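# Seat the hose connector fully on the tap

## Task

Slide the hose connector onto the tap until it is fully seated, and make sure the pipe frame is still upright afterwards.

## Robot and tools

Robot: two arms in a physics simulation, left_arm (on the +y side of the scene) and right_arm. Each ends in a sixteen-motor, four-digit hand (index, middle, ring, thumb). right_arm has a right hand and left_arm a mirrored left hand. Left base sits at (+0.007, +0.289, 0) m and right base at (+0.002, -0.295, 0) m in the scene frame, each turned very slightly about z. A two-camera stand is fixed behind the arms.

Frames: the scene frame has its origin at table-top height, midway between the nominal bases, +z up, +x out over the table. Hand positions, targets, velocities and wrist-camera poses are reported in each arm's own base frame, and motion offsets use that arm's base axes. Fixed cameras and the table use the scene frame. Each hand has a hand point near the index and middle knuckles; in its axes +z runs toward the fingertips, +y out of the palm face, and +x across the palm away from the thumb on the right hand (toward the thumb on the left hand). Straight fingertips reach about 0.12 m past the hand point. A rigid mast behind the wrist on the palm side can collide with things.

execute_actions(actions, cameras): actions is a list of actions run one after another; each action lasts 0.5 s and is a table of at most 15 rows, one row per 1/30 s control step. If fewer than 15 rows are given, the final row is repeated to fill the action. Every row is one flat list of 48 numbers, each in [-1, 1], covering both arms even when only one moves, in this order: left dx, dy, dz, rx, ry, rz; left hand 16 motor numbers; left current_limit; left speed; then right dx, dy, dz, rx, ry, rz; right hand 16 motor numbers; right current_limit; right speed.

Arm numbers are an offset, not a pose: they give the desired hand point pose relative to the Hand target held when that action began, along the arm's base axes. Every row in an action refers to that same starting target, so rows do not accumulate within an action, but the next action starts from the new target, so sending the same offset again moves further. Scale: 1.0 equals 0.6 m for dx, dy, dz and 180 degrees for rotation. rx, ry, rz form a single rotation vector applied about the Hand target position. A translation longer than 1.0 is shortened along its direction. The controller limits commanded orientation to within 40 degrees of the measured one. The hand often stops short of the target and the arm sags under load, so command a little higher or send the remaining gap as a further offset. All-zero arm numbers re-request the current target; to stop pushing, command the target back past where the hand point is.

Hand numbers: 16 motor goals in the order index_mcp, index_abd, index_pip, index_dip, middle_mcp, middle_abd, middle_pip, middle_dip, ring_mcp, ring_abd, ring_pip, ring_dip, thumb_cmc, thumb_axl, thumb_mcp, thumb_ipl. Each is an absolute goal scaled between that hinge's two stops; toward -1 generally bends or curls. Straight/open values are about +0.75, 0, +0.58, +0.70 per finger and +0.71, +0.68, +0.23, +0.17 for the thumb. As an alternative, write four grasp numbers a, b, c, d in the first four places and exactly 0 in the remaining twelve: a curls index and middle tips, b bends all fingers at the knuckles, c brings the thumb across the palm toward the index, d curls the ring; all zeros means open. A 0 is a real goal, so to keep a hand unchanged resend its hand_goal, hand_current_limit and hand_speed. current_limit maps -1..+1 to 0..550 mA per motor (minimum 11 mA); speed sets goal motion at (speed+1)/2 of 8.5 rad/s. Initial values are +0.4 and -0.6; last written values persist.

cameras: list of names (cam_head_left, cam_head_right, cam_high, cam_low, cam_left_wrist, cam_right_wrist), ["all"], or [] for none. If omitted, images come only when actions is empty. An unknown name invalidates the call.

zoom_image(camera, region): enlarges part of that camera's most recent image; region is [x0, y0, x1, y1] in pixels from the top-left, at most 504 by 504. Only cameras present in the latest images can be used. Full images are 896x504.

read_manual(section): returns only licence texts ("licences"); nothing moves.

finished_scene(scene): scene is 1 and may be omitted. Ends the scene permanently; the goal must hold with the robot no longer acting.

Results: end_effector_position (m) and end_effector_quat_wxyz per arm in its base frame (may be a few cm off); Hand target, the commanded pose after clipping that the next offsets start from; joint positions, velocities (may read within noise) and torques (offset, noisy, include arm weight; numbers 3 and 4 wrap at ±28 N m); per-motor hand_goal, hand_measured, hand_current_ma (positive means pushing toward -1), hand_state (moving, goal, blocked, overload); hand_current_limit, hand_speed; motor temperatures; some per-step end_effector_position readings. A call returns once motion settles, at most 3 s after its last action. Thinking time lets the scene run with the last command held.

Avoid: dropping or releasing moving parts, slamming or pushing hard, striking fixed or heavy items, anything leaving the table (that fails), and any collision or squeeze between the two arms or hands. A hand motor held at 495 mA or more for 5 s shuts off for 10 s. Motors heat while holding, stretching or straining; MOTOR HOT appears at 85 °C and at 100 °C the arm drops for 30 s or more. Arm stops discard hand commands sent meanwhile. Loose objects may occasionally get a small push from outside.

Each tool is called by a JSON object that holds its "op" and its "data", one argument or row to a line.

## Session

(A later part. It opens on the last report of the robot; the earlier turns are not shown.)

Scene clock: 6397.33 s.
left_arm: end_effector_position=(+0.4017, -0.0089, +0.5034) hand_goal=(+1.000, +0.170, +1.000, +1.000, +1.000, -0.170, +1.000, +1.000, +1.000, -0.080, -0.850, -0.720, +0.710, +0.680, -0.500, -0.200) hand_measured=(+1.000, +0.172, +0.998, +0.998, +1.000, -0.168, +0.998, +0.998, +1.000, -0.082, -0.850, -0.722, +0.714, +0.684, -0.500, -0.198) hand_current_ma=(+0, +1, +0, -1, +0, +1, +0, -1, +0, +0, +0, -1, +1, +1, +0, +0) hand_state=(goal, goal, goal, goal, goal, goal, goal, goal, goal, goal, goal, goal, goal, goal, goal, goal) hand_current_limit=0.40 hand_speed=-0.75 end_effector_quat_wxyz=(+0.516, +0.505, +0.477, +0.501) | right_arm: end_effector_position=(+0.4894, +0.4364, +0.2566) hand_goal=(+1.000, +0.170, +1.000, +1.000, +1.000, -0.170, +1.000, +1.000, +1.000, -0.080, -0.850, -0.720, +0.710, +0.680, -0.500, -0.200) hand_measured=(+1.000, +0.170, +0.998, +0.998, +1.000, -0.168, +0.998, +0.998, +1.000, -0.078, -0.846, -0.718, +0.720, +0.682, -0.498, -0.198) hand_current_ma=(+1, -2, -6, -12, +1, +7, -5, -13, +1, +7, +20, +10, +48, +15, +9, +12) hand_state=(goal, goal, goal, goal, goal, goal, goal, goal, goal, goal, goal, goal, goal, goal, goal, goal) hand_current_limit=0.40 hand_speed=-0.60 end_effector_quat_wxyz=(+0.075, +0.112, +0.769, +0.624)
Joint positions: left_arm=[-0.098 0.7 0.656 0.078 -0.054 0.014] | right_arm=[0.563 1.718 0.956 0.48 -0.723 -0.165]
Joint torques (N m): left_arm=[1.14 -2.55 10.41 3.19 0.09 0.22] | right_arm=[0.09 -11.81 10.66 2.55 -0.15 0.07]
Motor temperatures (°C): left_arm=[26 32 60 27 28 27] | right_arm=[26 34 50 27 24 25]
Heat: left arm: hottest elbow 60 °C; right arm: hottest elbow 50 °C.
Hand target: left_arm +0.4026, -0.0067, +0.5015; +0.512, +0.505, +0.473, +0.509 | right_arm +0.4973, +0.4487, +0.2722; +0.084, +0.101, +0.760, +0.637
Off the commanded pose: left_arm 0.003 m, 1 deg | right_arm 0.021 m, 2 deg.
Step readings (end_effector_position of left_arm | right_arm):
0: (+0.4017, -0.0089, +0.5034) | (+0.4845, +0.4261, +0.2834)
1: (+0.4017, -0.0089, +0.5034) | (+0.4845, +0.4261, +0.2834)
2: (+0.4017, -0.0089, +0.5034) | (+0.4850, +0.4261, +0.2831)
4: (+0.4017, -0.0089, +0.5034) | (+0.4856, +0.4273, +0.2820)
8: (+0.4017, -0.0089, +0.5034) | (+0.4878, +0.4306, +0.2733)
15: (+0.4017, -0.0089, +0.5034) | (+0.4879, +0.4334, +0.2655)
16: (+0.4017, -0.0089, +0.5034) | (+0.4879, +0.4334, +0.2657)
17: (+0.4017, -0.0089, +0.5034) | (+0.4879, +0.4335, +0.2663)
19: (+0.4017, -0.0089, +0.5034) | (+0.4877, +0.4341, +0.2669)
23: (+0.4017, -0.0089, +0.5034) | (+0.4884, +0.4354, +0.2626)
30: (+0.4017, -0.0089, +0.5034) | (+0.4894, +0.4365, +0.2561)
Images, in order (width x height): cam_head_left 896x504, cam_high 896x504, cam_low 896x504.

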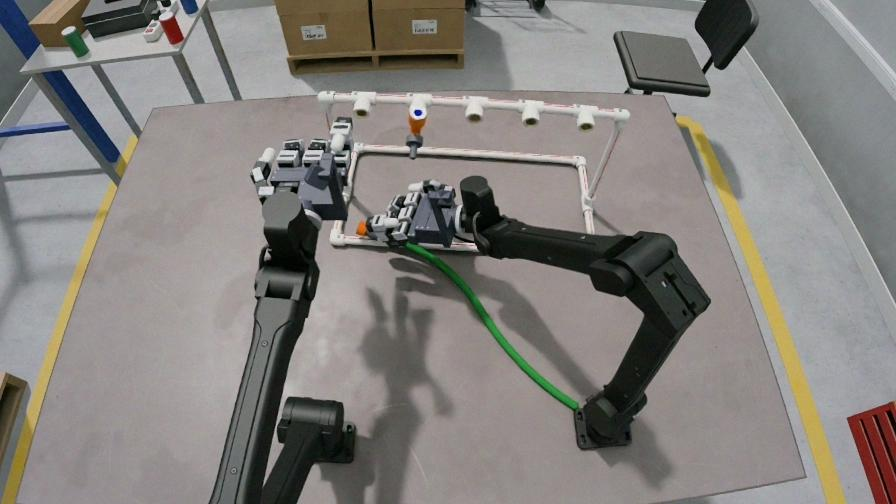

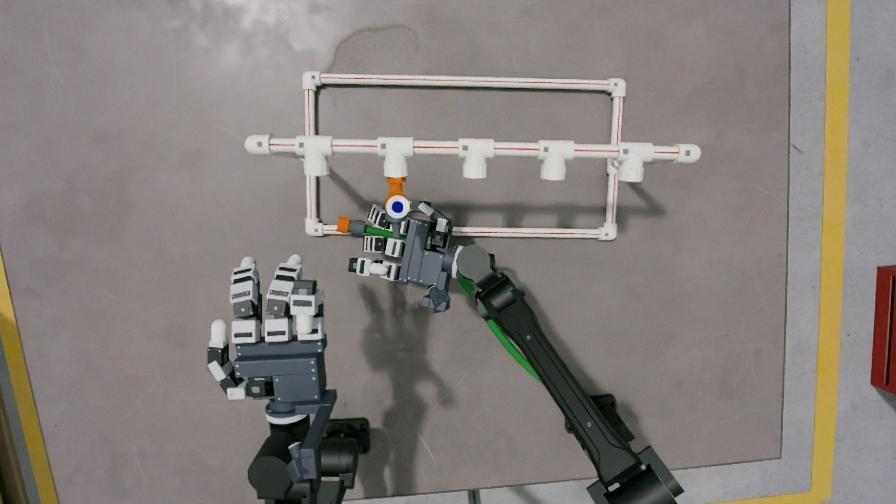

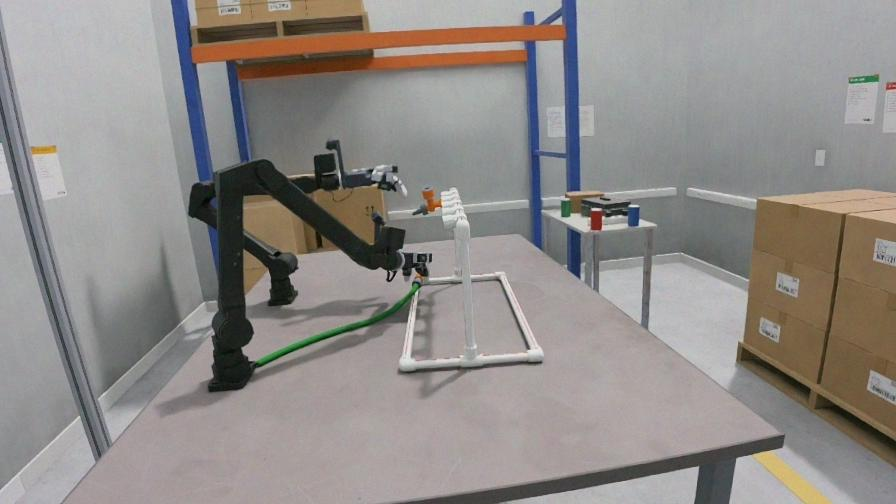

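{"op": "execute_actions", "data": {
  "actions": [
    [[0,0,0,0,0,0, 1.0,0.17,1.0,1.0, 1.0,-0.17,1.0,1.0, 1.0,-0.08,-0.85,-0.72, 0.71,0.68,-0.5,-0.2, 0.4,-0.75, -0.008,-0.004,-0.03,0,0,0, 1.0,0.17,1.0,1.0, 1.0,-0.17,1.0,1.0, 1.0,-0.08,-0.85,-0.72, 0.71,0.68,-0.5,-0.2, 0.4,-0.6]],
    [[0,0,0,0,0,0, 1.0,0.17,1.0,1.0, 1.0,-0.17,1.0,1.0, 1.0,-0.08,-0.85,-0.72, 0.71,0.68,-0.5,-0.2, 0.4,-0.75, 0,0,0,0,0,0, 1.0,0.17,1.0,1.0, 1.0,-0.17,1.0,1.0, 1.0,-0.08,-0.85,-0.72, 0.71,0.68,-0.5,-0.2, 0.4,-0.6]]
  ],
  "cameras": ["cam_high","cam_low"]
}}

{"op": "zoom_image", "data": {
  "camera": "cam_low",
  "region": [370, 210, 490, 300]
}}

{"op": "zoom_image", "data": {
  "camera": "cam_high",
  "region": [300, 180, 480, 300]
}}

Scene clock: 6434.93 s.
left_arm: end_effector_position=(+0.4017, -0.0089, +0.5034) hand_goal=(+1.000, +0.170, +1.000, +1.000, +1.000, -0.170, +1.000, +1.000, +1.000, -0.080, -0.850, -0.720, +0.710, +0.680, -0.500, -0.200) hand_measured=(+1.000, +0.172, +0.998, +0.998, +1.000, -0.168, +0.998, +0.998, +1.000, -0.082, -0.850, -0.722, +0.714, +0.684, -0.500, -0.198) hand_current_ma=(+0, +1, +0, -1, +0, +1, +0, -1, +0, +0, +0, -1, +1, +1, +0, +0) hand_state=(goal, goal, goal, goal, goal, goal, goal, goal, goal, goal, goal, goal, goal, goal, goal, goal) hand_current_limit=0.40 hand_speed=-0.75 end_effector_quat_wxyz=(+0.516, +0.505, +0.477, +0.501) | right_arm: end_effector_position=(+0.4904, +0.4377, +0.2534) hand_goal=(+1.000, +0.170, +1.000, +1.000, +1.000, -0.170, +1.000, +1.000, +1.000, -0.080, -0.850, -0.720, +0.710, +0.680, -0.500, -0.200) hand_measured=(+1.000, +0.170, +0.998, +0.998, +1.000, -0.168, +0.998, +0.998, +1.000, -0.078, -0.846, -0.718, +0.720, +0.682, -0.498, -0.198) hand_current_ma=(+1, -2, -6, -12, +1, +7, -5, -13, +1, +7, +20, +10, +48, +15, +9, +12) hand_state=(goal, goal, goal, goal, goal, goal, goal, goal, goal, goal, goal, goal, goal, goal, goal, goal) hand_current_limit=0.40 hand_speed=-0.60 end_effector_quat_wxyz=(+0.084, +0.105, +0.764, +0.632)
Joint positions: left_arm=[-0.098 0.7 0.656 0.078 -0.054 0.014] | right_arm=[0.564 1.742 0.956 0.533 -0.722 -0.164]
Joint torques (N m): left_arm=[1.61 -2.73 10.35 3.22 0.09 0.21] | right_arm=[0.03 -11.81 8.65 2.55 -0.12 0.07]
Motor temperatures (°C): left_arm=[26 31 60 27 28 27] | right_arm=[26 35 50 27 24 25]
Heat: left arm: hottest elbow 60 °C; right arm: hottest elbow 50 °C.
Hand target: left_arm +0.4026, -0.0067, +0.5015; +0.512, +0.505, +0.473, +0.509 | right_arm +0.4926, +0.4463, +0.2542; +0.084, +0.101, +0.760, +0.637
Off the commanded pose: left_arm 0.003 m, 1 deg | right_arm 0.009 m, 1 deg.
Step readings (end_effector_position of left_arm | right_arm):
0: (+0.4017, -0.0089, +0.5034) | (+0.4894, +0.4364, +0.2566)
1: (+0.4017, -0.0089, +0.5034) | (+0.4894, +0.4364, +0.2568)
2: (+0.4017, -0.0089, +0.5034) | (+0.4894, +0.4364, +0.2572)
4: (+0.4017, -0.0089, +0.5034) | (+0.4895, +0.4364, +0.2585)
8: (+0.4017, -0.0089, +0.5034) | (+0.4899, +0.4369, +0.2569)
15: (+0.4017, -0.0089, +0.5034) | (+0.4904, +0.4378, +0.2529)
16: (+0.4017, -0.0089, +0.5034) | (+0.4904, +0.4378, +0.2530)
17: (+0.4017, -0.0089, +0.5034) | (+0.4904, +0.4377, +0.2532)
19: (+0.4017, -0.0089, +0.5034) | (+0.4903, +0.4377, +0.2533)
23: (+0.4017, -0.0089, +0.5034) | (+0.4904, +0.4377, +0.2533)
30: (+0.4017, -0.0089, +0.5034) | (+0.4904, +0.4377, +0.2534)
Images, in order (width x height): cam_high 896x504, cam_low 896x504.

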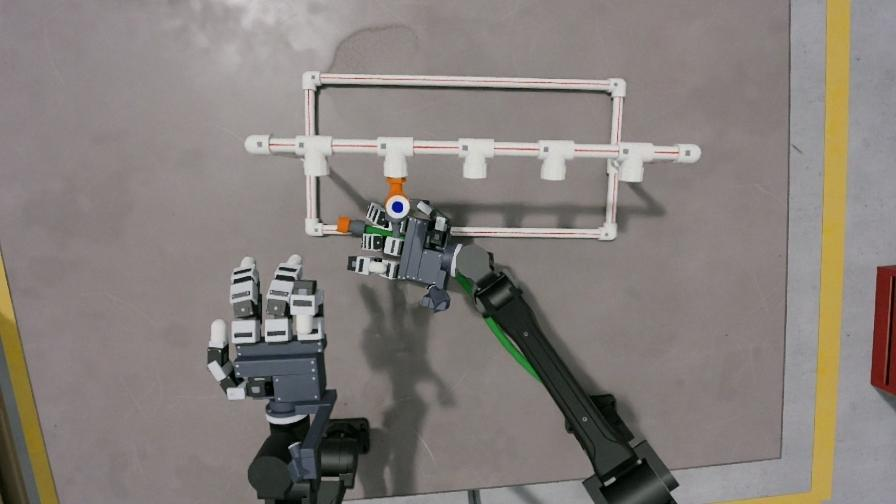

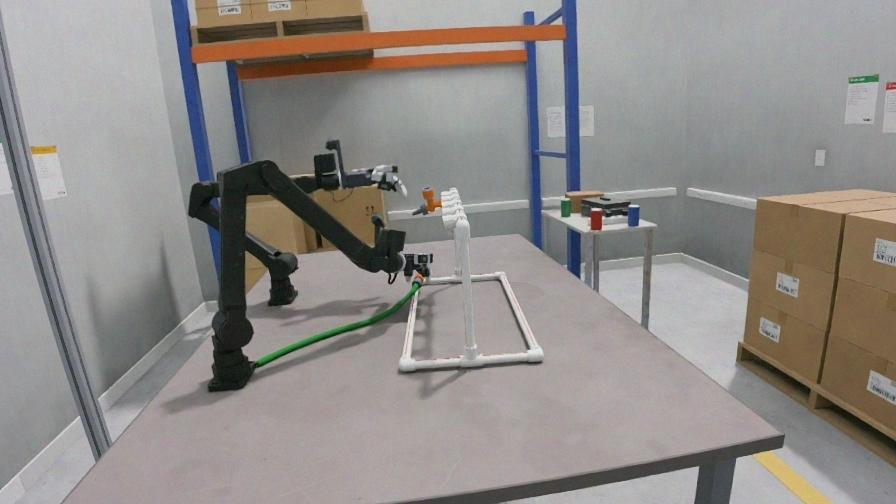

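Scaled by 4.200.

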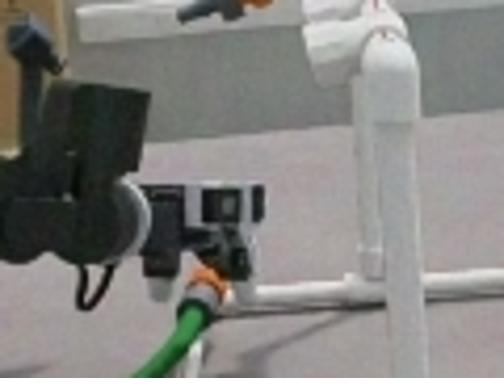

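Scaled by 2.800.

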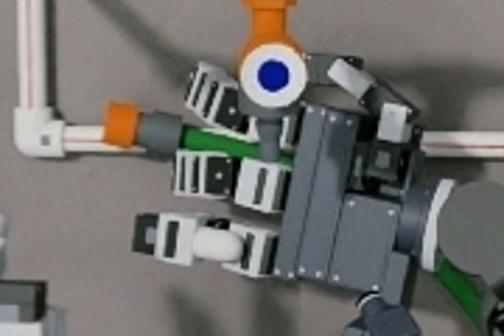

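{"op": "execute_actions", "data": {
  "actions": [
    [[0,0,0,0,0,0, 1.0,0.17,1.0,1.0, 1.0,-0.17,1.0,1.0, 1.0,-0.08,-0.85,-0.72, 0.71,0.68,-0.5,-0.2, 0.4,-0.75, -0.004,-0.01,-0.03,0,0,0, 1.0,0.17,1.0,1.0, 1.0,-0.17,1.0,1.0, 1.0,-0.08,-0.85,-0.72, 0.71,0.68,-0.5,-0.2, 0.4,-0.6]],
    [[0,0,0,0,0,0, 1.0,0.17,1.0,1.0, 1.0,-0.17,1.0,1.0, 1.0,-0.08,-0.85,-0.72, 0.71,0.68,-0.5,-0.2, 0.4,-0.75, 0,0,0,0,0,0, 1.0,0.17,1.0,1.0, 1.0,-0.17,1.0,1.0, 1.0,-0.08,-0.85,-0.72, 0.71,0.68,-0.5,-0.2, 0.4,-0.6]]
  ],
  "cameras": ["cam_high","cam_low"]
}}

{"op": "zoom_image", "data": {
  "camera": "cam_low",
  "region": [370, 210, 490, 300]
}}

{"op": "zoom_image", "data": {
  "camera": "cam_high",
  "region": [300, 180, 480, 300]
}}

Scene clock: 6445.63 s.
left_arm: end_effector_position=(+0.4017, -0.0089, +0.5034) hand_goal=(+1.000, +0.170, +1.000, +1.000, +1.000, -0.170, +1.000, +1.000, +1.000, -0.080, -0.850, -0.720, +0.710, +0.680, -0.500, -0.200) hand_measured=(+1.000, +0.172, +0.998, +0.998, +1.000, -0.168, +0.998, +0.998, +1.000, -0.082, -0.850, -0.722, +0.714, +0.684, -0.500, -0.198) hand_current_ma=(+0, +1, +0, -1, +0, +1, +0, -1, +0, +0, +0, -1, +1, +1, +0, +0) hand_state=(goal, goal, goal, goal, goal, goal, goal, goal, goal, goal, goal, goal, goal, goal, goal, goal) hand_current_limit=0.40 hand_speed=-0.75 end_effector_quat_wxyz=(+0.516, +0.505, +0.477, +0.501) | right_arm: end_effector_position=(+0.4912, +0.4387, +0.2480) hand_goal=(+1.000, +0.170, +1.000, +1.000, +1.000, -0.170, +1.000, +1.000, +1.000, -0.080, -0.850, -0.720, +0.710, +0.680, -0.500, -0.200) hand_measured=(+1.000, +0.170, +0.998, +0.998, +1.000, -0.168, +0.998, +0.998, +1.000, -0.078, -0.846, -0.718, +0.720, +0.682, -0.498, -0.198) hand_current_ma=(+1, -2, -6, -12, +1, +7, -5, -13, +1, +7, +20, +10, +48, +15, +9, +12) hand_state=(goal, goal, goal, goal, goal, goal, goal, goal, goal, goal, goal, goal, goal, goal, goal, goal) hand_current_limit=0.40 hand_speed=-0.60 end_effector_quat_wxyz=(+0.090, +0.099, +0.759, +0.638)
Joint positions: left_arm=[-0.098 0.7 0.656 0.078 -0.054 0.014] | right_arm=[0.564 1.77 0.956 0.584 -0.725 -0.164]
Joint torques (N m): left_arm=[1.44 -2.61 10.36 3.26 0.09 0.22] | right_arm=[-0.44 -11.99 6.61 2.56 -0.29 0.04]
Motor temperatures (°C): left_arm=[26 31 60 27 28 27] | right_arm=[26 35 49 27 24 25]
Heat: left arm: hottest elbow 60 °C; right arm: hottest elbow 49 °C.
Hand target: left_arm +0.4026, -0.0067, +0.5015; +0.512, +0.505, +0.473, +0.509 | right_arm +0.4902, +0.4403, +0.2361; +0.084, +0.101, +0.760, +0.637
Off the commanded pose: left_arm 0.003 m, 1 deg | right_arm 0.012 m, 1 deg.
Step readings (end_effector_position of left_arm | right_arm):
0: (+0.4017, -0.0089, +0.5034) | (+0.4904, +0.4377, +0.2534)
1: (+0.4017, -0.0089, +0.5034) | (+0.4903, +0.4377, +0.2535)
2: (+0.4017, -0.0089, +0.5034) | (+0.4904, +0.4377, +0.2536)
4: (+0.4017, -0.0089, +0.5034) | (+0.4903, +0.4377, +0.2547)
8: (+0.4017, -0.0089, +0.5034) | (+0.4906, +0.4382, +0.2519)
15: (+0.4017, -0.0089, +0.5034) | (+0.4913, +0.4387, +0.2474)
16: (+0.4017, -0.0089, +0.5034) | (+0.4912, +0.4387, +0.2476)
17: (+0.4017, -0.0089, +0.5034) | (+0.4912, +0.4387, +0.2477)
19: (+0.4017, -0.0089, +0.5034) | (+0.4912, +0.4387, +0.2479)
23: (+0.4017, -0.0089, +0.5034) | (+0.4912, +0.4387, +0.2479)
30: (+0.4017, -0.0089, +0.5034) | (+0.4912, +0.4387, +0.2480)
Images, in order (width x height): cam_high 896x504, cam_low 896x504.

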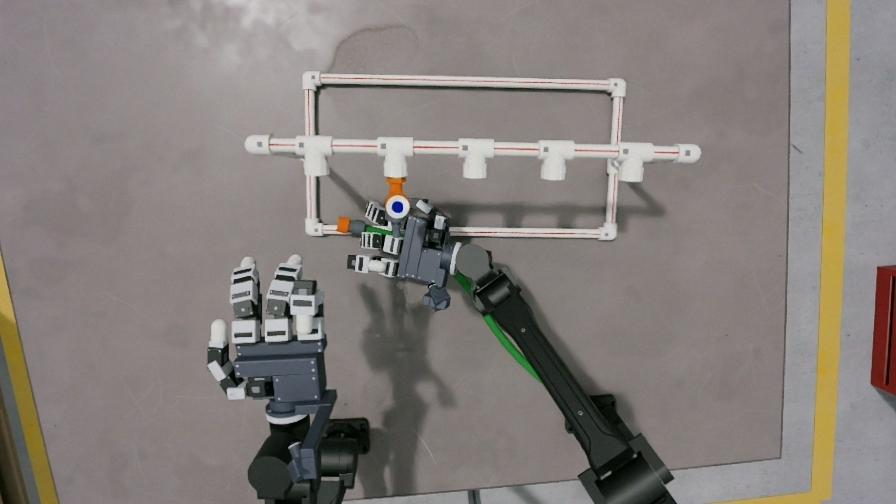

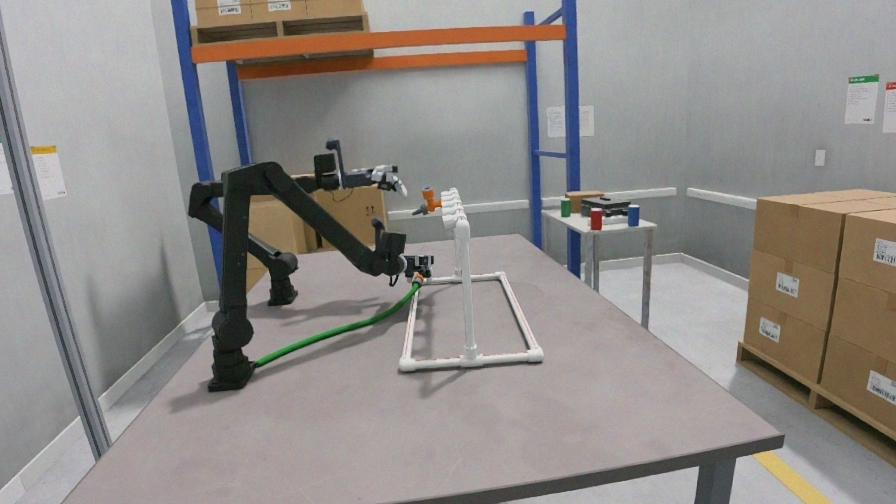

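Scaled by 4.200.

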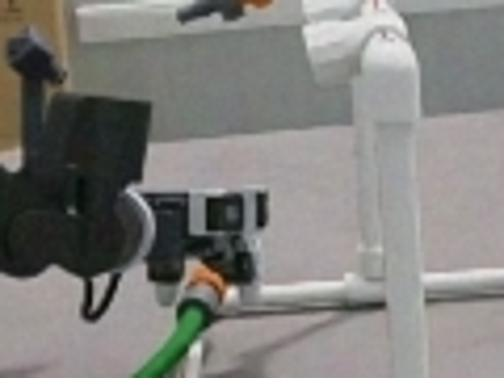

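Scaled by 2.800.

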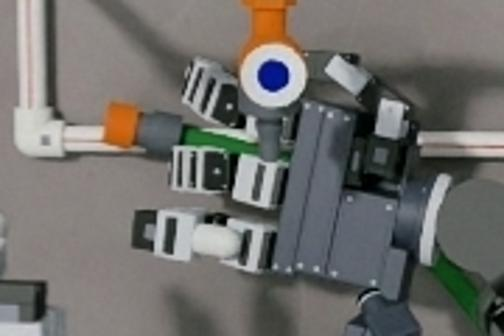

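{"op": "execute_actions", "data": {
  "actions": [
    [[0,0,0,0,0,0, 1.0,0.17,1.0,1.0, 1.0,-0.17,1.0,1.0, 1.0,-0.08,-0.85,-0.72, 0.71,0.68,-0.5,-0.2, 0.4,-0.75, -0.014,-0.02,-0.028,0,0,0, 1.0,0.17,1.0,1.0, 1.0,-0.17,1.0,1.0, 1.0,-0.08,-0.85,-0.72, 0.71,0.68,-0.5,-0.2, 0.4,-0.6]],
    [[0,0,0,0,0,0, 1.0,0.17,1.0,1.0, 1.0,-0.17,1.0,1.0, 1.0,-0.08,-0.85,-0.72, 0.71,0.68,-0.5,-0.2, 0.4,-0.75, 0,0,0,0,0,0, 1.0,0.17,1.0,1.0, 1.0,-0.17,1.0,1.0, 1.0,-0.08,-0.85,-0.72, 0.71,0.68,-0.5,-0.2, 0.4,-0.6]]
  ],
  "cameras": ["cam_high","cam_low"]
}}

{"op": "zoom_image", "data": {
  "camera": "cam_low",
  "region": [370, 210, 490, 300]
}}

{"op": "zoom_image", "data": {
  "camera": "cam_high",
  "region": [300, 180, 480, 300]
}}

Scene clock: 6469.20 s.
left_arm: end_effector_position=(+0.4017, -0.0089, +0.5034) hand_goal=(+1.000, +0.170, +1.000, +1.000, +1.000, -0.170, +1.000, +1.000, +1.000, -0.080, -0.850, -0.720, +0.710, +0.680, -0.500, -0.200) hand_measured=(+1.000, +0.172, +0.998, +0.998, +1.000, -0.168, +0.998, +0.998, +1.000, -0.082, -0.850, -0.722, +0.714, +0.684, -0.500, -0.198) hand_current_ma=(+0, +1, +0, -1, +0, +1, +0, -1, +0, +0, +0, -1, +1, +1, +0, +0) hand_state=(goal, goal, goal, goal, goal, goal, goal, goal, goal, goal, goal, goal, goal, goal, goal, goal) hand_current_limit=0.40 hand_speed=-0.75 end_effector_quat_wxyz=(+0.516, +0.505, +0.477, +0.501) | right_arm: end_effector_position=(+0.4781, +0.4322, +0.2285) hand_goal=(+1.000, +0.170, +1.000, +1.000, +1.000, -0.170, +1.000, +1.000, +1.000, -0.080, -0.850, -0.720, +0.710, +0.680, -0.500, -0.200) hand_measured=(+1.000, +0.170, +0.998, +0.998, +1.000, -0.168, +0.998, +0.998, +1.000, -0.078, -0.846, -0.718, +0.720, +0.682, -0.498, -0.198) hand_current_ma=(+1, -2, -6, -12, +1, +7, -5, -13, +1, +7, +20, +10, +48, +15, +9, +12) hand_state=(goal, goal, goal, goal, goal, goal, goal, goal, goal, goal, goal, goal, goal, goal, goal, goal) hand_current_limit=0.40 hand_speed=-0.60 end_effector_quat_wxyz=(+0.084, +0.097, +0.760, +0.637)
Joint positions: left_arm=[-0.098 0.7 0.656 0.078 -0.054 0.014] | right_arm=[0.564 1.783 0.905 0.642 -0.736 -0.164]
Joint torques (N m): left_arm=[1.44 -2.55 10.37 3.22 0.1 0.23] | right_arm=[-1.32 -11.81 6.37 2.56 -0.29 -0.01]
Motor temperatures (°C): left_arm=[26 31 60 27 28 27] | right_arm=[26 35 46 27 24 25]
Heat: left arm: hottest elbow 60 °C; right arm: hottest elbow 46 °C.
Hand target: left_arm +0.4026, -0.0067, +0.5015; +0.512, +0.505, +0.473, +0.509 | right_arm +0.4818, +0.4283, +0.2192; +0.084, +0.101, +0.760, +0.637
Off the commanded pose: left_arm 0.003 m, 1 deg | right_arm 0.011 m, 0 deg.
Step readings (end_effector_position of left_arm | right_arm):
0: (+0.4017, -0.0089, +0.5034) | (+0.4912, +0.4387, +0.2480)
1: (+0.4017, -0.0089, +0.5034) | (+0.4911, +0.4386, +0.2479)
2: (+0.4017, -0.0089, +0.5034) | (+0.4903, +0.4383, +0.2480)
4: (+0.4017, -0.0089, +0.5034) | (+0.4864, +0.4366, +0.2464)
8: (+0.4017, -0.0089, +0.5034) | (+0.4796, +0.4331, +0.2361)
15: (+0.4017, -0.0089, +0.5034) | (+0.4783, +0.4323, +0.2276)
16: (+0.4017, -0.0089, +0.5034) | (+0.4782, +0.4322, +0.2279)
17: (+0.4017, -0.0089, +0.5034) | (+0.4782, +0.4322, +0.2281)
19: (+0.4017, -0.0089, +0.5034) | (+0.4782, +0.4322, +0.2283)
23: (+0.4017, -0.0089, +0.5034) | (+0.4782, +0.4322, +0.2284)
30: (+0.4017, -0.0089, +0.5034) | (+0.4781, +0.4322, +0.2285)
Images, in order (width x height): cam_high 896x504, cam_low 896x504.

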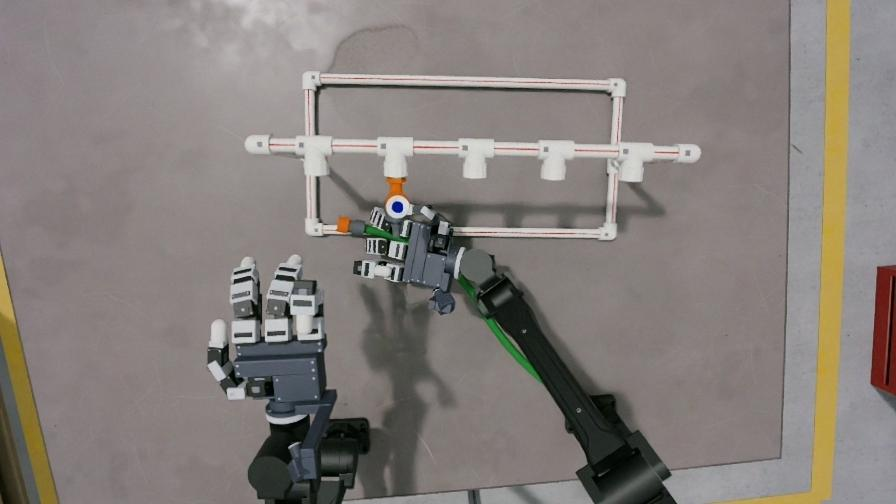

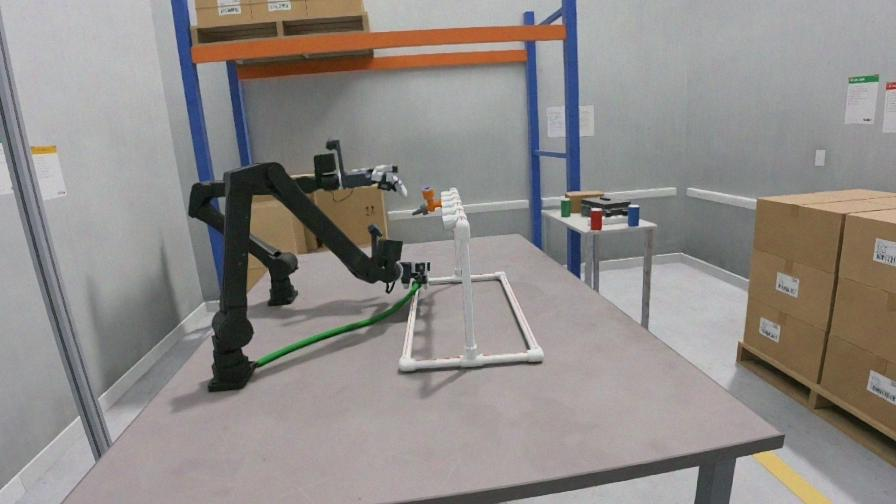

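Scaled by 4.200.

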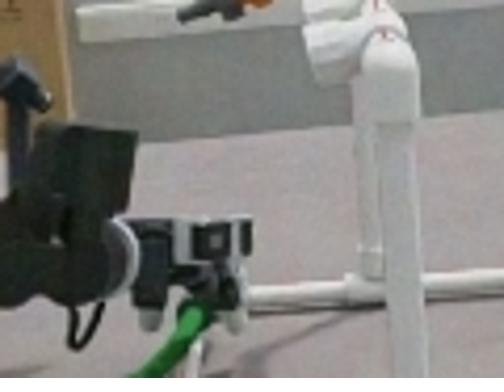

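Scaled by 2.800.

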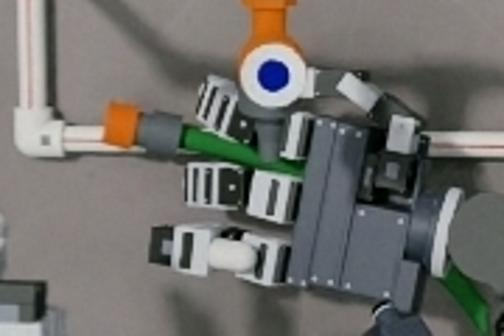

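{"op": "execute_actions", "data": {
  "actions": [
    [[0,0,0,0,0,0, 1.0,0.17,1.0,1.0, 1.0,-0.17,1.0,1.0, 1.0,-0.08,-0.85,-0.72, 0.71,0.68,-0.5,-0.2, 0.4,-0.75, 0,0.0,0.025,0,0,0, 1.0,0.17,1.0,1.0, 1.0,-0.17,1.0,1.0, 1.0,-0.08,-0.85,-0.72, 0.71,0.68,-0.5,-0.2, 0.4,-0.6]],
    [[0,0,0,0,0,0, 1.0,0.17,1.0,1.0, 1.0,-0.17,1.0,1.0, 1.0,-0.08,-0.85,-0.72, 0.71,0.68,-0.5,-0.2, 0.4,-0.75, 0,0,0.01,0,0,0, 1.0,0.1,1.0,1.0, 1.0,-0.1,1.0,1.0, 1.0,-0.08,-0.85,-0.72, 0.71,0.68,-0.5,-0.2, 0.4,-0.75]]
  ],
  "cameras": ["cam_low"]
}}

{"op": "zoom_image", "data": {
  "camera": "cam_low",
  "region": [370, 210, 490, 300]
}}

Scene clock: 6480.63 s.
left_arm: end_effector_position=(+0.4017, -0.0089, +0.5034) hand_goal=(+1.000, +0.170, +1.000, +1.000, +1.000, -0.170, +1.000, +1.000, +1.000, -0.080, -0.850, -0.720, +0.710, +0.680, -0.500, -0.200) hand_measured=(+1.000, +0.172, +0.998, +0.998, +1.000, -0.168, +0.998, +0.998, +1.000, -0.082, -0.850, -0.722, +0.714, +0.684, -0.500, -0.198) hand_current_ma=(+0, +1, +0, -1, +0, +1, +0, -1, +0, +0, +0, -1, +1, +1, +0, +0) hand_state=(goal, goal, goal, goal, goal, goal, goal, goal, goal, goal, goal, goal, goal, goal, goal, goal) hand_current_limit=0.40 hand_speed=-0.75 end_effector_quat_wxyz=(+0.516, +0.505, +0.477, +0.501) | right_arm: end_effector_position=(+0.4787, +0.4325, +0.2240) hand_goal=(+1.000, +0.100, +1.000, +1.000, +1.000, -0.100, +1.000, +1.000, +1.000, -0.080, -0.850, -0.720, +0.710, +0.680, -0.500, -0.200) hand_measured=(+1.000, +0.102, +0.998, +0.998, +1.000, -0.102, +0.998, +0.998, +1.000, -0.078, -0.846, -0.718, +0.720, +0.682, -0.498, -0.198) hand_current_ma=(+1, +13, -6, -12, +1, -11, -5, -13, +1, +7, +20, +10, +48, +15, +9, +12) hand_state=(goal, goal, goal, goal, goal, goal, goal, goal, goal, goal, goal, goal, goal, goal, goal, goal) hand_current_limit=0.40 hand_speed=-0.75 end_effector_quat_wxyz=(+0.077, +0.102, +0.765, +0.632)
Joint positions: left_arm=[-0.098 0.7 0.656 0.078 -0.054 0.014] | right_arm=[0.564 1.782 0.905 0.618 -0.736 -0.164]
Joint torques (N m): left_arm=[1.55 -2.84 10.36 3.17 0.11 0.22] | right_arm=[-1.26 -14.92 7.1 1.36 -0.3 0]
Motor temperatures (°C): left_arm=[26 31 60 27 28 27] | right_arm=[26 35 45 27 24 25]
Heat: left arm: hottest elbow 60 °C; right arm: hottest elbow 45 °C.
Hand target: left_arm +0.4026, -0.0067, +0.5015; +0.512, +0.505, +0.473, +0.509 | right_arm +0.4818, +0.4283, +0.2402; +0.084, +0.101, +0.760, +0.637
Off the commanded pose: left_arm 0.003 m, 1 deg | right_arm 0.017 m, 1 deg.
Step readings (end_effector_position of left_arm | right_arm):
0: (+0.4017, -0.0089, +0.5034) | (+0.4781, +0.4322, +0.2285)
1: (+0.4017, -0.0089, +0.5034) | (+0.4781, +0.4322, +0.2285)
2: (+0.4017, -0.0089, +0.5034) | (+0.4781, +0.4322, +0.2285)
4: (+0.4017, -0.0089, +0.5034) | (+0.4781, +0.4322, +0.2285)
8: (+0.4017, -0.0089, +0.5034) | (+0.4783, +0.4323, +0.2278)
15: (+0.4017, -0.0089, +0.5034) | (+0.4784, +0.4323, +0.2267)
16: (+0.4017, -0.0089, +0.5034) | (+0.4784, +0.4323, +0.2266)
17: (+0.4017, -0.0089, +0.5034) | (+0.4784, +0.4324, +0.2264)
19: (+0.4017, -0.0089, +0.5034) | (+0.4786, +0.4325, +0.2253)
23: (+0.4017, -0.0089, +0.5034) | (+0.4788, +0.4326, +0.2237)
30: (+0.4017, -0.0089, +0.5034) | (+0.4787, +0.4326, +0.2238)
Images, in order (width x height): cam_low 896x504.

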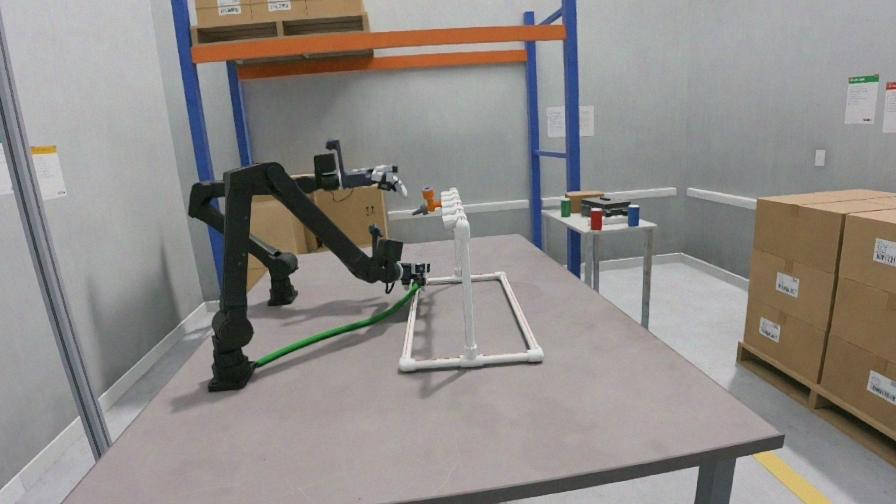

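Scaled by 4.200.

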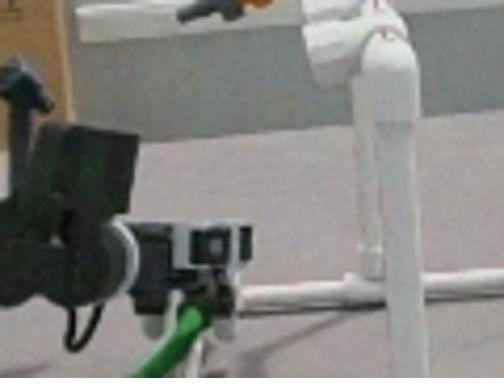

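{"op": "execute_actions", "data": {
  "actions": [
    [[0,0,0,0,0,0, 1.0,0.17,1.0,1.0, 1.0,-0.17,1.0,1.0, 1.0,-0.08,-0.85,-0.72, 0.71,0.68,-0.5,-0.2, 0.4,-0.75, 0,0.0,0.02,0,0,0, 1.0,0.1,1.0,1.0, 1.0,-0.1,1.0,1.0, 1.0,-0.08,-0.85,-0.72, 0.71,0.68,-0.5,-0.2, 0.4,-0.75]],
    [[0,0,0,0,0,0, 1.0,0.17,1.0,1.0, 1.0,-0.17,1.0,1.0, 1.0,-0.08,-0.85,-0.72, 0.71,0.68,-0.5,-0.2, 0.4,-0.75, 0,0,0.01,0,0,0, 1.0,0.1,1.0,1.0, 1.0,-0.1,1.0,1.0, 1.0,-0.08,-0.85,-0.72, 0.71,0.68,-0.5,-0.2, 0.4,-0.75]]
  ],
  "cameras": ["cam_low","cam_high"]
}}

{"op": "zoom_image", "data": {
  "camera": "cam_low",
  "region": [370, 210, 490, 300]
}}

{"op": "zoom_image", "data": {
  "camera": "cam_high",
  "region": [300, 180, 480, 300]
}}

Scene clock: 6492.53 s.
left_arm: end_effector_position=(+0.4017, -0.0089, +0.5034) hand_goal=(+1.000, +0.170, +1.000, +1.000, +1.000, -0.170, +1.000, +1.000, +1.000, -0.080, -0.850, -0.720, +0.710, +0.680, -0.500, -0.200) hand_measured=(+1.000, +0.172, +0.998, +0.998, +1.000, -0.168, +0.998, +0.998, +1.000, -0.082, -0.850, -0.722, +0.714, +0.684, -0.500, -0.198) hand_current_ma=(+0, +1, +0, -1, +0, +1, +0, -1, +0, +0, +0, -1, +1, +1, +0, +0) hand_state=(goal, goal, goal, goal, goal, goal, goal, goal, goal, goal, goal, goal, goal, goal, goal, goal) hand_current_limit=0.40 hand_speed=-0.75 end_effector_quat_wxyz=(+0.516, +0.505, +0.477, +0.501) | right_arm: end_effector_position=(+0.4765, +0.4312, +0.2378) hand_goal=(+1.000, +0.100, +1.000, +1.000, +1.000, -0.100, +1.000, +1.000, +1.000, -0.080, -0.850, -0.720, +0.710, +0.680, -0.500, -0.200) hand_measured=(+1.000, +0.102, +0.998, +0.998, +1.000, -0.102, +0.998, +0.998, +1.000, -0.078, -0.846, -0.718, +0.720, +0.682, -0.498, -0.198) hand_current_ma=(+1, +13, -6, -12, +1, -10, -5, -13, +1, +7, +20, +10, +48, +15, +9, +12) hand_state=(goal, goal, goal, goal, goal, goal, goal, goal, goal, goal, goal, goal, goal, goal, goal, goal) hand_current_limit=0.40 hand_speed=-0.75 end_effector_quat_wxyz=(+0.074, +0.104, +0.766, +0.629)
Joint positions: left_arm=[-0.098 0.7 0.656 0.078 -0.054 0.014] | right_arm=[0.564 1.741 0.905 0.568 -0.736 -0.164]
Joint torques (N m): left_arm=[1.32 -2.49 10.44 3.18 0.11 0.22] | right_arm=[-1.32 -14.51 8.12 1.37 -0.31 0]
Motor temperatures (°C): left_arm=[26 31 59 27 28 27] | right_arm=[26 36 45 27 24 25]
Heat: left arm: hottest elbow 59 °C; right arm: hottest elbow 45 °C.
Hand target: left_arm +0.4026, -0.0067, +0.5015; +0.512, +0.505, +0.473, +0.509 | right_arm +0.4818, +0.4283, +0.2583; +0.084, +0.101, +0.760, +0.637
Off the commanded pose: left_arm 0.003 m, 1 deg | right_arm 0.021 m, 2 deg.
Step readings (end_effector_position of left_arm | right_arm):
0: (+0.4017, -0.0089, +0.5034) | (+0.4787, +0.4325, +0.2240)
1: (+0.4017, -0.0089, +0.5034) | (+0.4787, +0.4325, +0.2241)
2: (+0.4017, -0.0089, +0.5034) | (+0.4787, +0.4325, +0.2239)
4: (+0.4017, -0.0089, +0.5034) | (+0.4786, +0.4325, +0.2246)
8: (+0.4017, -0.0089, +0.5034) | (+0.4777, +0.4319, +0.2305)
15: (+0.4017, -0.0089, +0.5034) | (+0.4768, +0.4314, +0.2366)
16: (+0.4017, -0.0089, +0.5034) | (+0.4769, +0.4314, +0.2364)
17: (+0.4017, -0.0089, +0.5034) | (+0.4769, +0.4314, +0.2360)
19: (+0.4017, -0.0089, +0.5034) | (+0.4770, +0.4315, +0.2352)
23: (+0.4017, -0.0089, +0.5034) | (+0.4769, +0.4314, +0.2355)
30: (+0.4017, -0.0089, +0.5034) | (+0.4765, +0.4312, +0.2380)
Images, in order (width x height): cam_high 896x504, cam_low 896x504.

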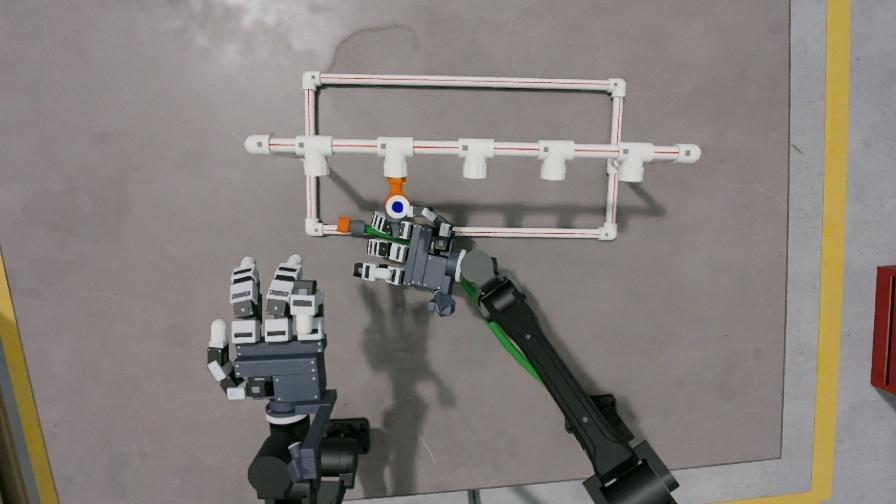

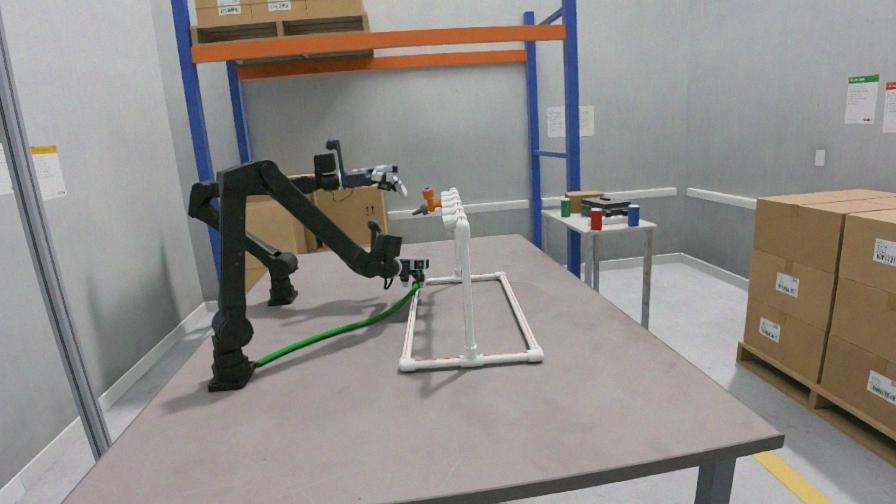

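Scaled by 4.200.

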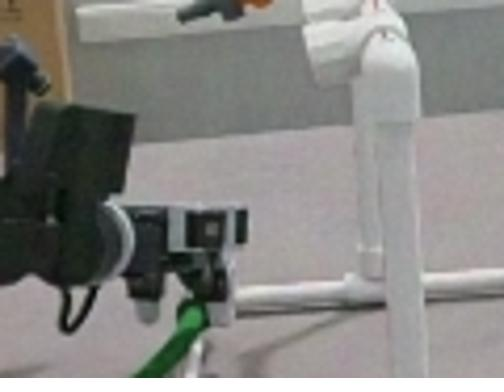

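Scaled by 2.800.

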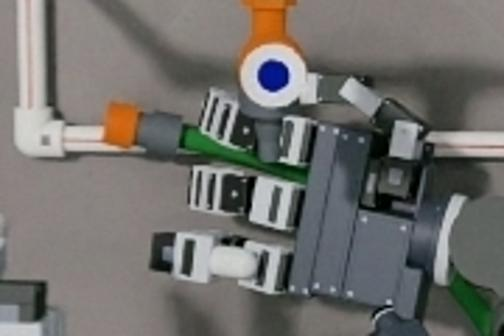

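{"op": "execute_actions", "data": {
  "actions": [
    [[0,0,0,0,0,0, 1.0,0.17,1.0,1.0, 1.0,-0.17,1.0,1.0, 1.0,-0.08,-0.85,-0.72, 0.71,0.68,-0.5,-0.2, 0.4,-0.75, 0,0.0,0.0,0,0,0, 1.0,-0.05,1.0,1.0, 1.0,0.05,1.0,1.0, 1.0,-0.08,-0.85,-0.72, 0.71,0.68,-0.5,-0.2, 0.6,-0.8]],
    [[0,0,0,0,0,0, 1.0,0.17,1.0,1.0, 1.0,-0.17,1.0,1.0, 1.0,-0.08,-0.85,-0.72, 0.71,0.68,-0.5,-0.2, 0.4,-0.75, 0,0,0,0,0,0, 1.0,-0.28,1.0,1.0, 1.0,0.28,1.0,1.0, 1.0,-0.08,-0.85,-0.72, 0.71,0.68,-0.5,-0.2, 0.6,-0.8]],
    [[0,0,0,0,0,0, 1.0,0.17,1.0,1.0, 1.0,-0.17,1.0,1.0, 1.0,-0.08,-0.85,-0.72, 0.71,0.68,-0.5,-0.2, 0.4,-0.75, 0,0,0,0,0,0, 1.0,-0.28,1.0,1.0, 1.0,0.28,1.0,1.0, 1.0,-0.08,-0.85,-0.72, 0.71,0.68,-0.5,-0.2, 0.6,-0.8]]
  ],
  "cameras": ["cam_low","cam_high"]
}}

{"op": "zoom_image", "data": {
  "camera": "cam_low",
  "region": [370, 210, 490, 300]
}}

{"op": "zoom_image", "data": {
  "camera": "cam_high",
  "region": [300, 180, 480, 300]
}}

Scene clock: 6507.37 s.
left_arm: end_effector_position=(+0.4017, -0.0089, +0.5034) hand_goal=(+1.000, +0.170, +1.000, +1.000, +1.000, -0.170, +1.000, +1.000, +1.000, -0.080, -0.850, -0.720, +0.710, +0.680, -0.500, -0.200) hand_measured=(+1.000, +0.172, +0.998, +0.998, +1.000, -0.168, +0.998, +0.998, +1.000, -0.082, -0.850, -0.722, +0.714, +0.684, -0.500, -0.198) hand_current_ma=(+0, +1, +0, -1, +0, +1, +0, -1, +0, +0, +0, -1, +1, +1, +0, +0) hand_state=(goal, goal, goal, goal, goal, goal, goal, goal, goal, goal, goal, goal, goal, goal, goal, goal) hand_current_limit=0.40 hand_speed=-0.75 end_effector_quat_wxyz=(+0.516, +0.505, +0.477, +0.501) | right_arm: end_effector_position=(+0.4765, +0.4312, +0.2378) hand_goal=(+1.000, -0.280, +1.000, +1.000, +1.000, +0.280, +1.000, +1.000, +1.000, -0.080, -0.850, -0.720, +0.710, +0.680, -0.500, -0.200) hand_measured=(+1.000, -0.106, +1.000, +0.998, +1.000, +0.110, +1.000, +0.998, +1.000, -0.078, -0.846, -0.718, +0.720, +0.682, -0.498, -0.198) hand_current_ma=(+1, +440, -3, -11, +1, -440, -3, -11, +1, +7, +20, +10, +48, +15, +9, +12) hand_state=(goal, blocked, goal, goal, goal, blocked, goal, goal, goal, goal, goal, goal, goal, goal, goal, goal) hand_current_limit=0.60 hand_speed=-0.80 end_effector_quat_wxyz=(+0.074, +0.104, +0.766, +0.629)
Joint positions: left_arm=[-0.098 0.7 0.656 0.078 -0.054 0.014] | right_arm=[0.564 1.741 0.905 0.568 -0.736 -0.164]
Joint torques (N m): left_arm=[1.67 -2.84 10.37 3.19 0.11 0.21] | right_arm=[-1.26 -14.51 8.1 1.35 -0.31 0.01]
Motor temperatures (°C): left_arm=[26 31 59 27 28 27] | right_arm=[26 35 45 27 24 25]
Heat: left arm: hottest elbow 59 °C; right arm: hottest elbow 45 °C.
Hand target: left_arm +0.4026, -0.0067, +0.5015; +0.512, +0.505, +0.473, +0.509 | right_arm +0.4818, +0.4283, +0.2582; +0.084, +0.101, +0.760, +0.637
Off the commanded pose: left_arm 0.003 m, 1 deg | right_arm 0.021 m, 2 deg.
Step readings (end_effector_position of left_arm | right_arm):
0: (+0.4017, -0.0089, +0.5034) | (+0.4765, +0.4312, +0.2378)
1: (+0.4017, -0.0089, +0.5034) | (+0.4765, +0.4312, +0.2378)
2: (+0.4017, -0.0089, +0.5034) | (+0.4765, +0.4312, +0.2378)
4: (+0.4017, -0.0089, +0.5034) | (+0.4765, +0.4312, +0.2378)
8: (+0.4017, -0.0089, +0.5034) | (+0.4765, +0.4312, +0.2378)
15: (+0.4017, -0.0089, +0.5034) | (+0.4765, +0.4312, +0.2378)
16: (+0.4017, -0.0089, +0.5034) | (+0.4765, +0.4312, +0.2378)
17: (+0.4017, -0.0089, +0.5034) | (+0.4765, +0.4312, +0.2378)
19: (+0.4017, -0.0089, +0.5034) | (+0.4765, +0.4312, +0.2378)
23: (+0.4017, -0.0089, +0.5034) | (+0.4765, +0.4312, +0.2378)
30: (+0.4017, -0.0089, +0.5034) | (+0.4765, +0.4312, +0.2378)
31: (+0.4017, -0.0089, +0.5034) | (+0.4765, +0.4312, +0.2378)
32: (+0.4017, -0.0089, +0.5034) | (+0.4765, +0.4312, +0.2378)
34: (+0.4017, -0.0089, +0.5034) | (+0.4765, +0.4312, +0.2378)
38: (+0.4017, -0.0089, +0.5034) | (+0.4765, +0.4312, +0.2378)
45: (+0.4017, -0.0089, +0.5034) | (+0.4765, +0.4312, +0.2378)
Images, in order (width x height): cam_high 896x504, cam_low 896x504.

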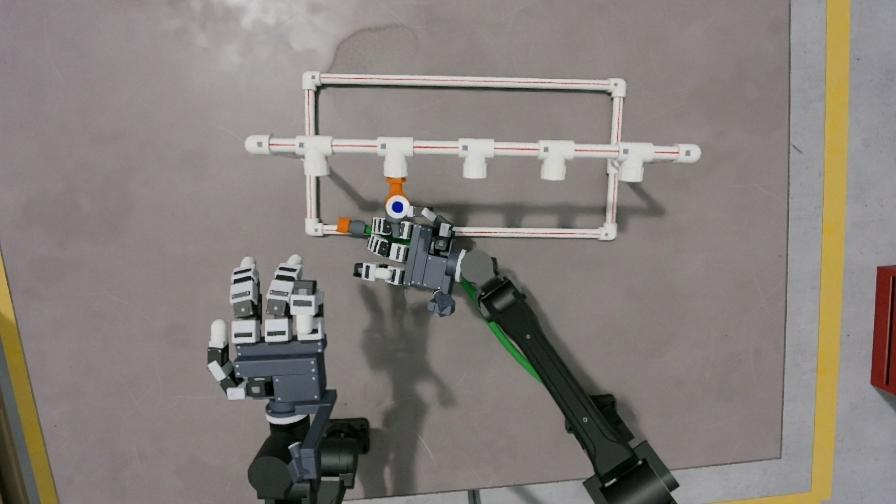

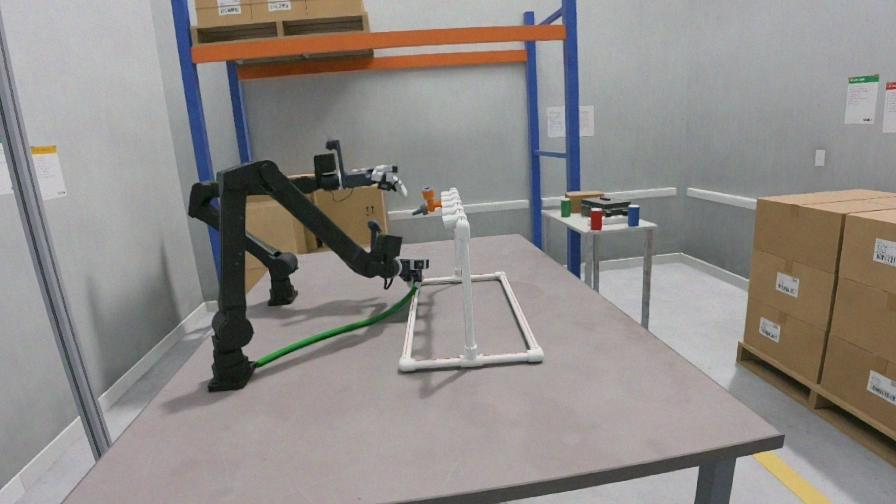

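Scaled by 4.200.

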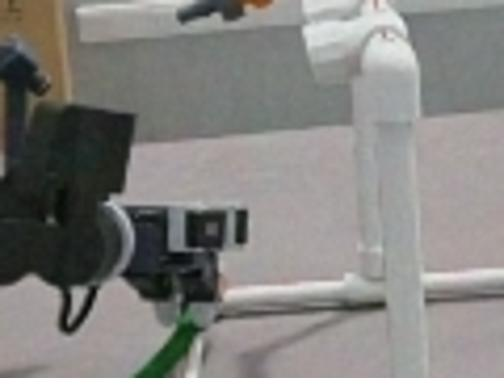

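Scaled by 2.800.

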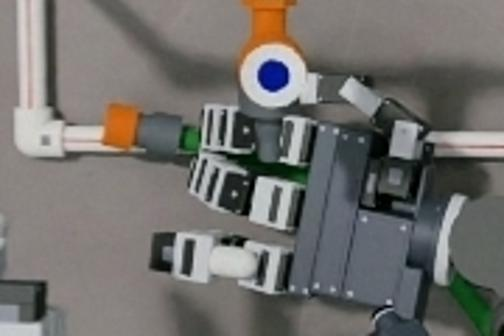

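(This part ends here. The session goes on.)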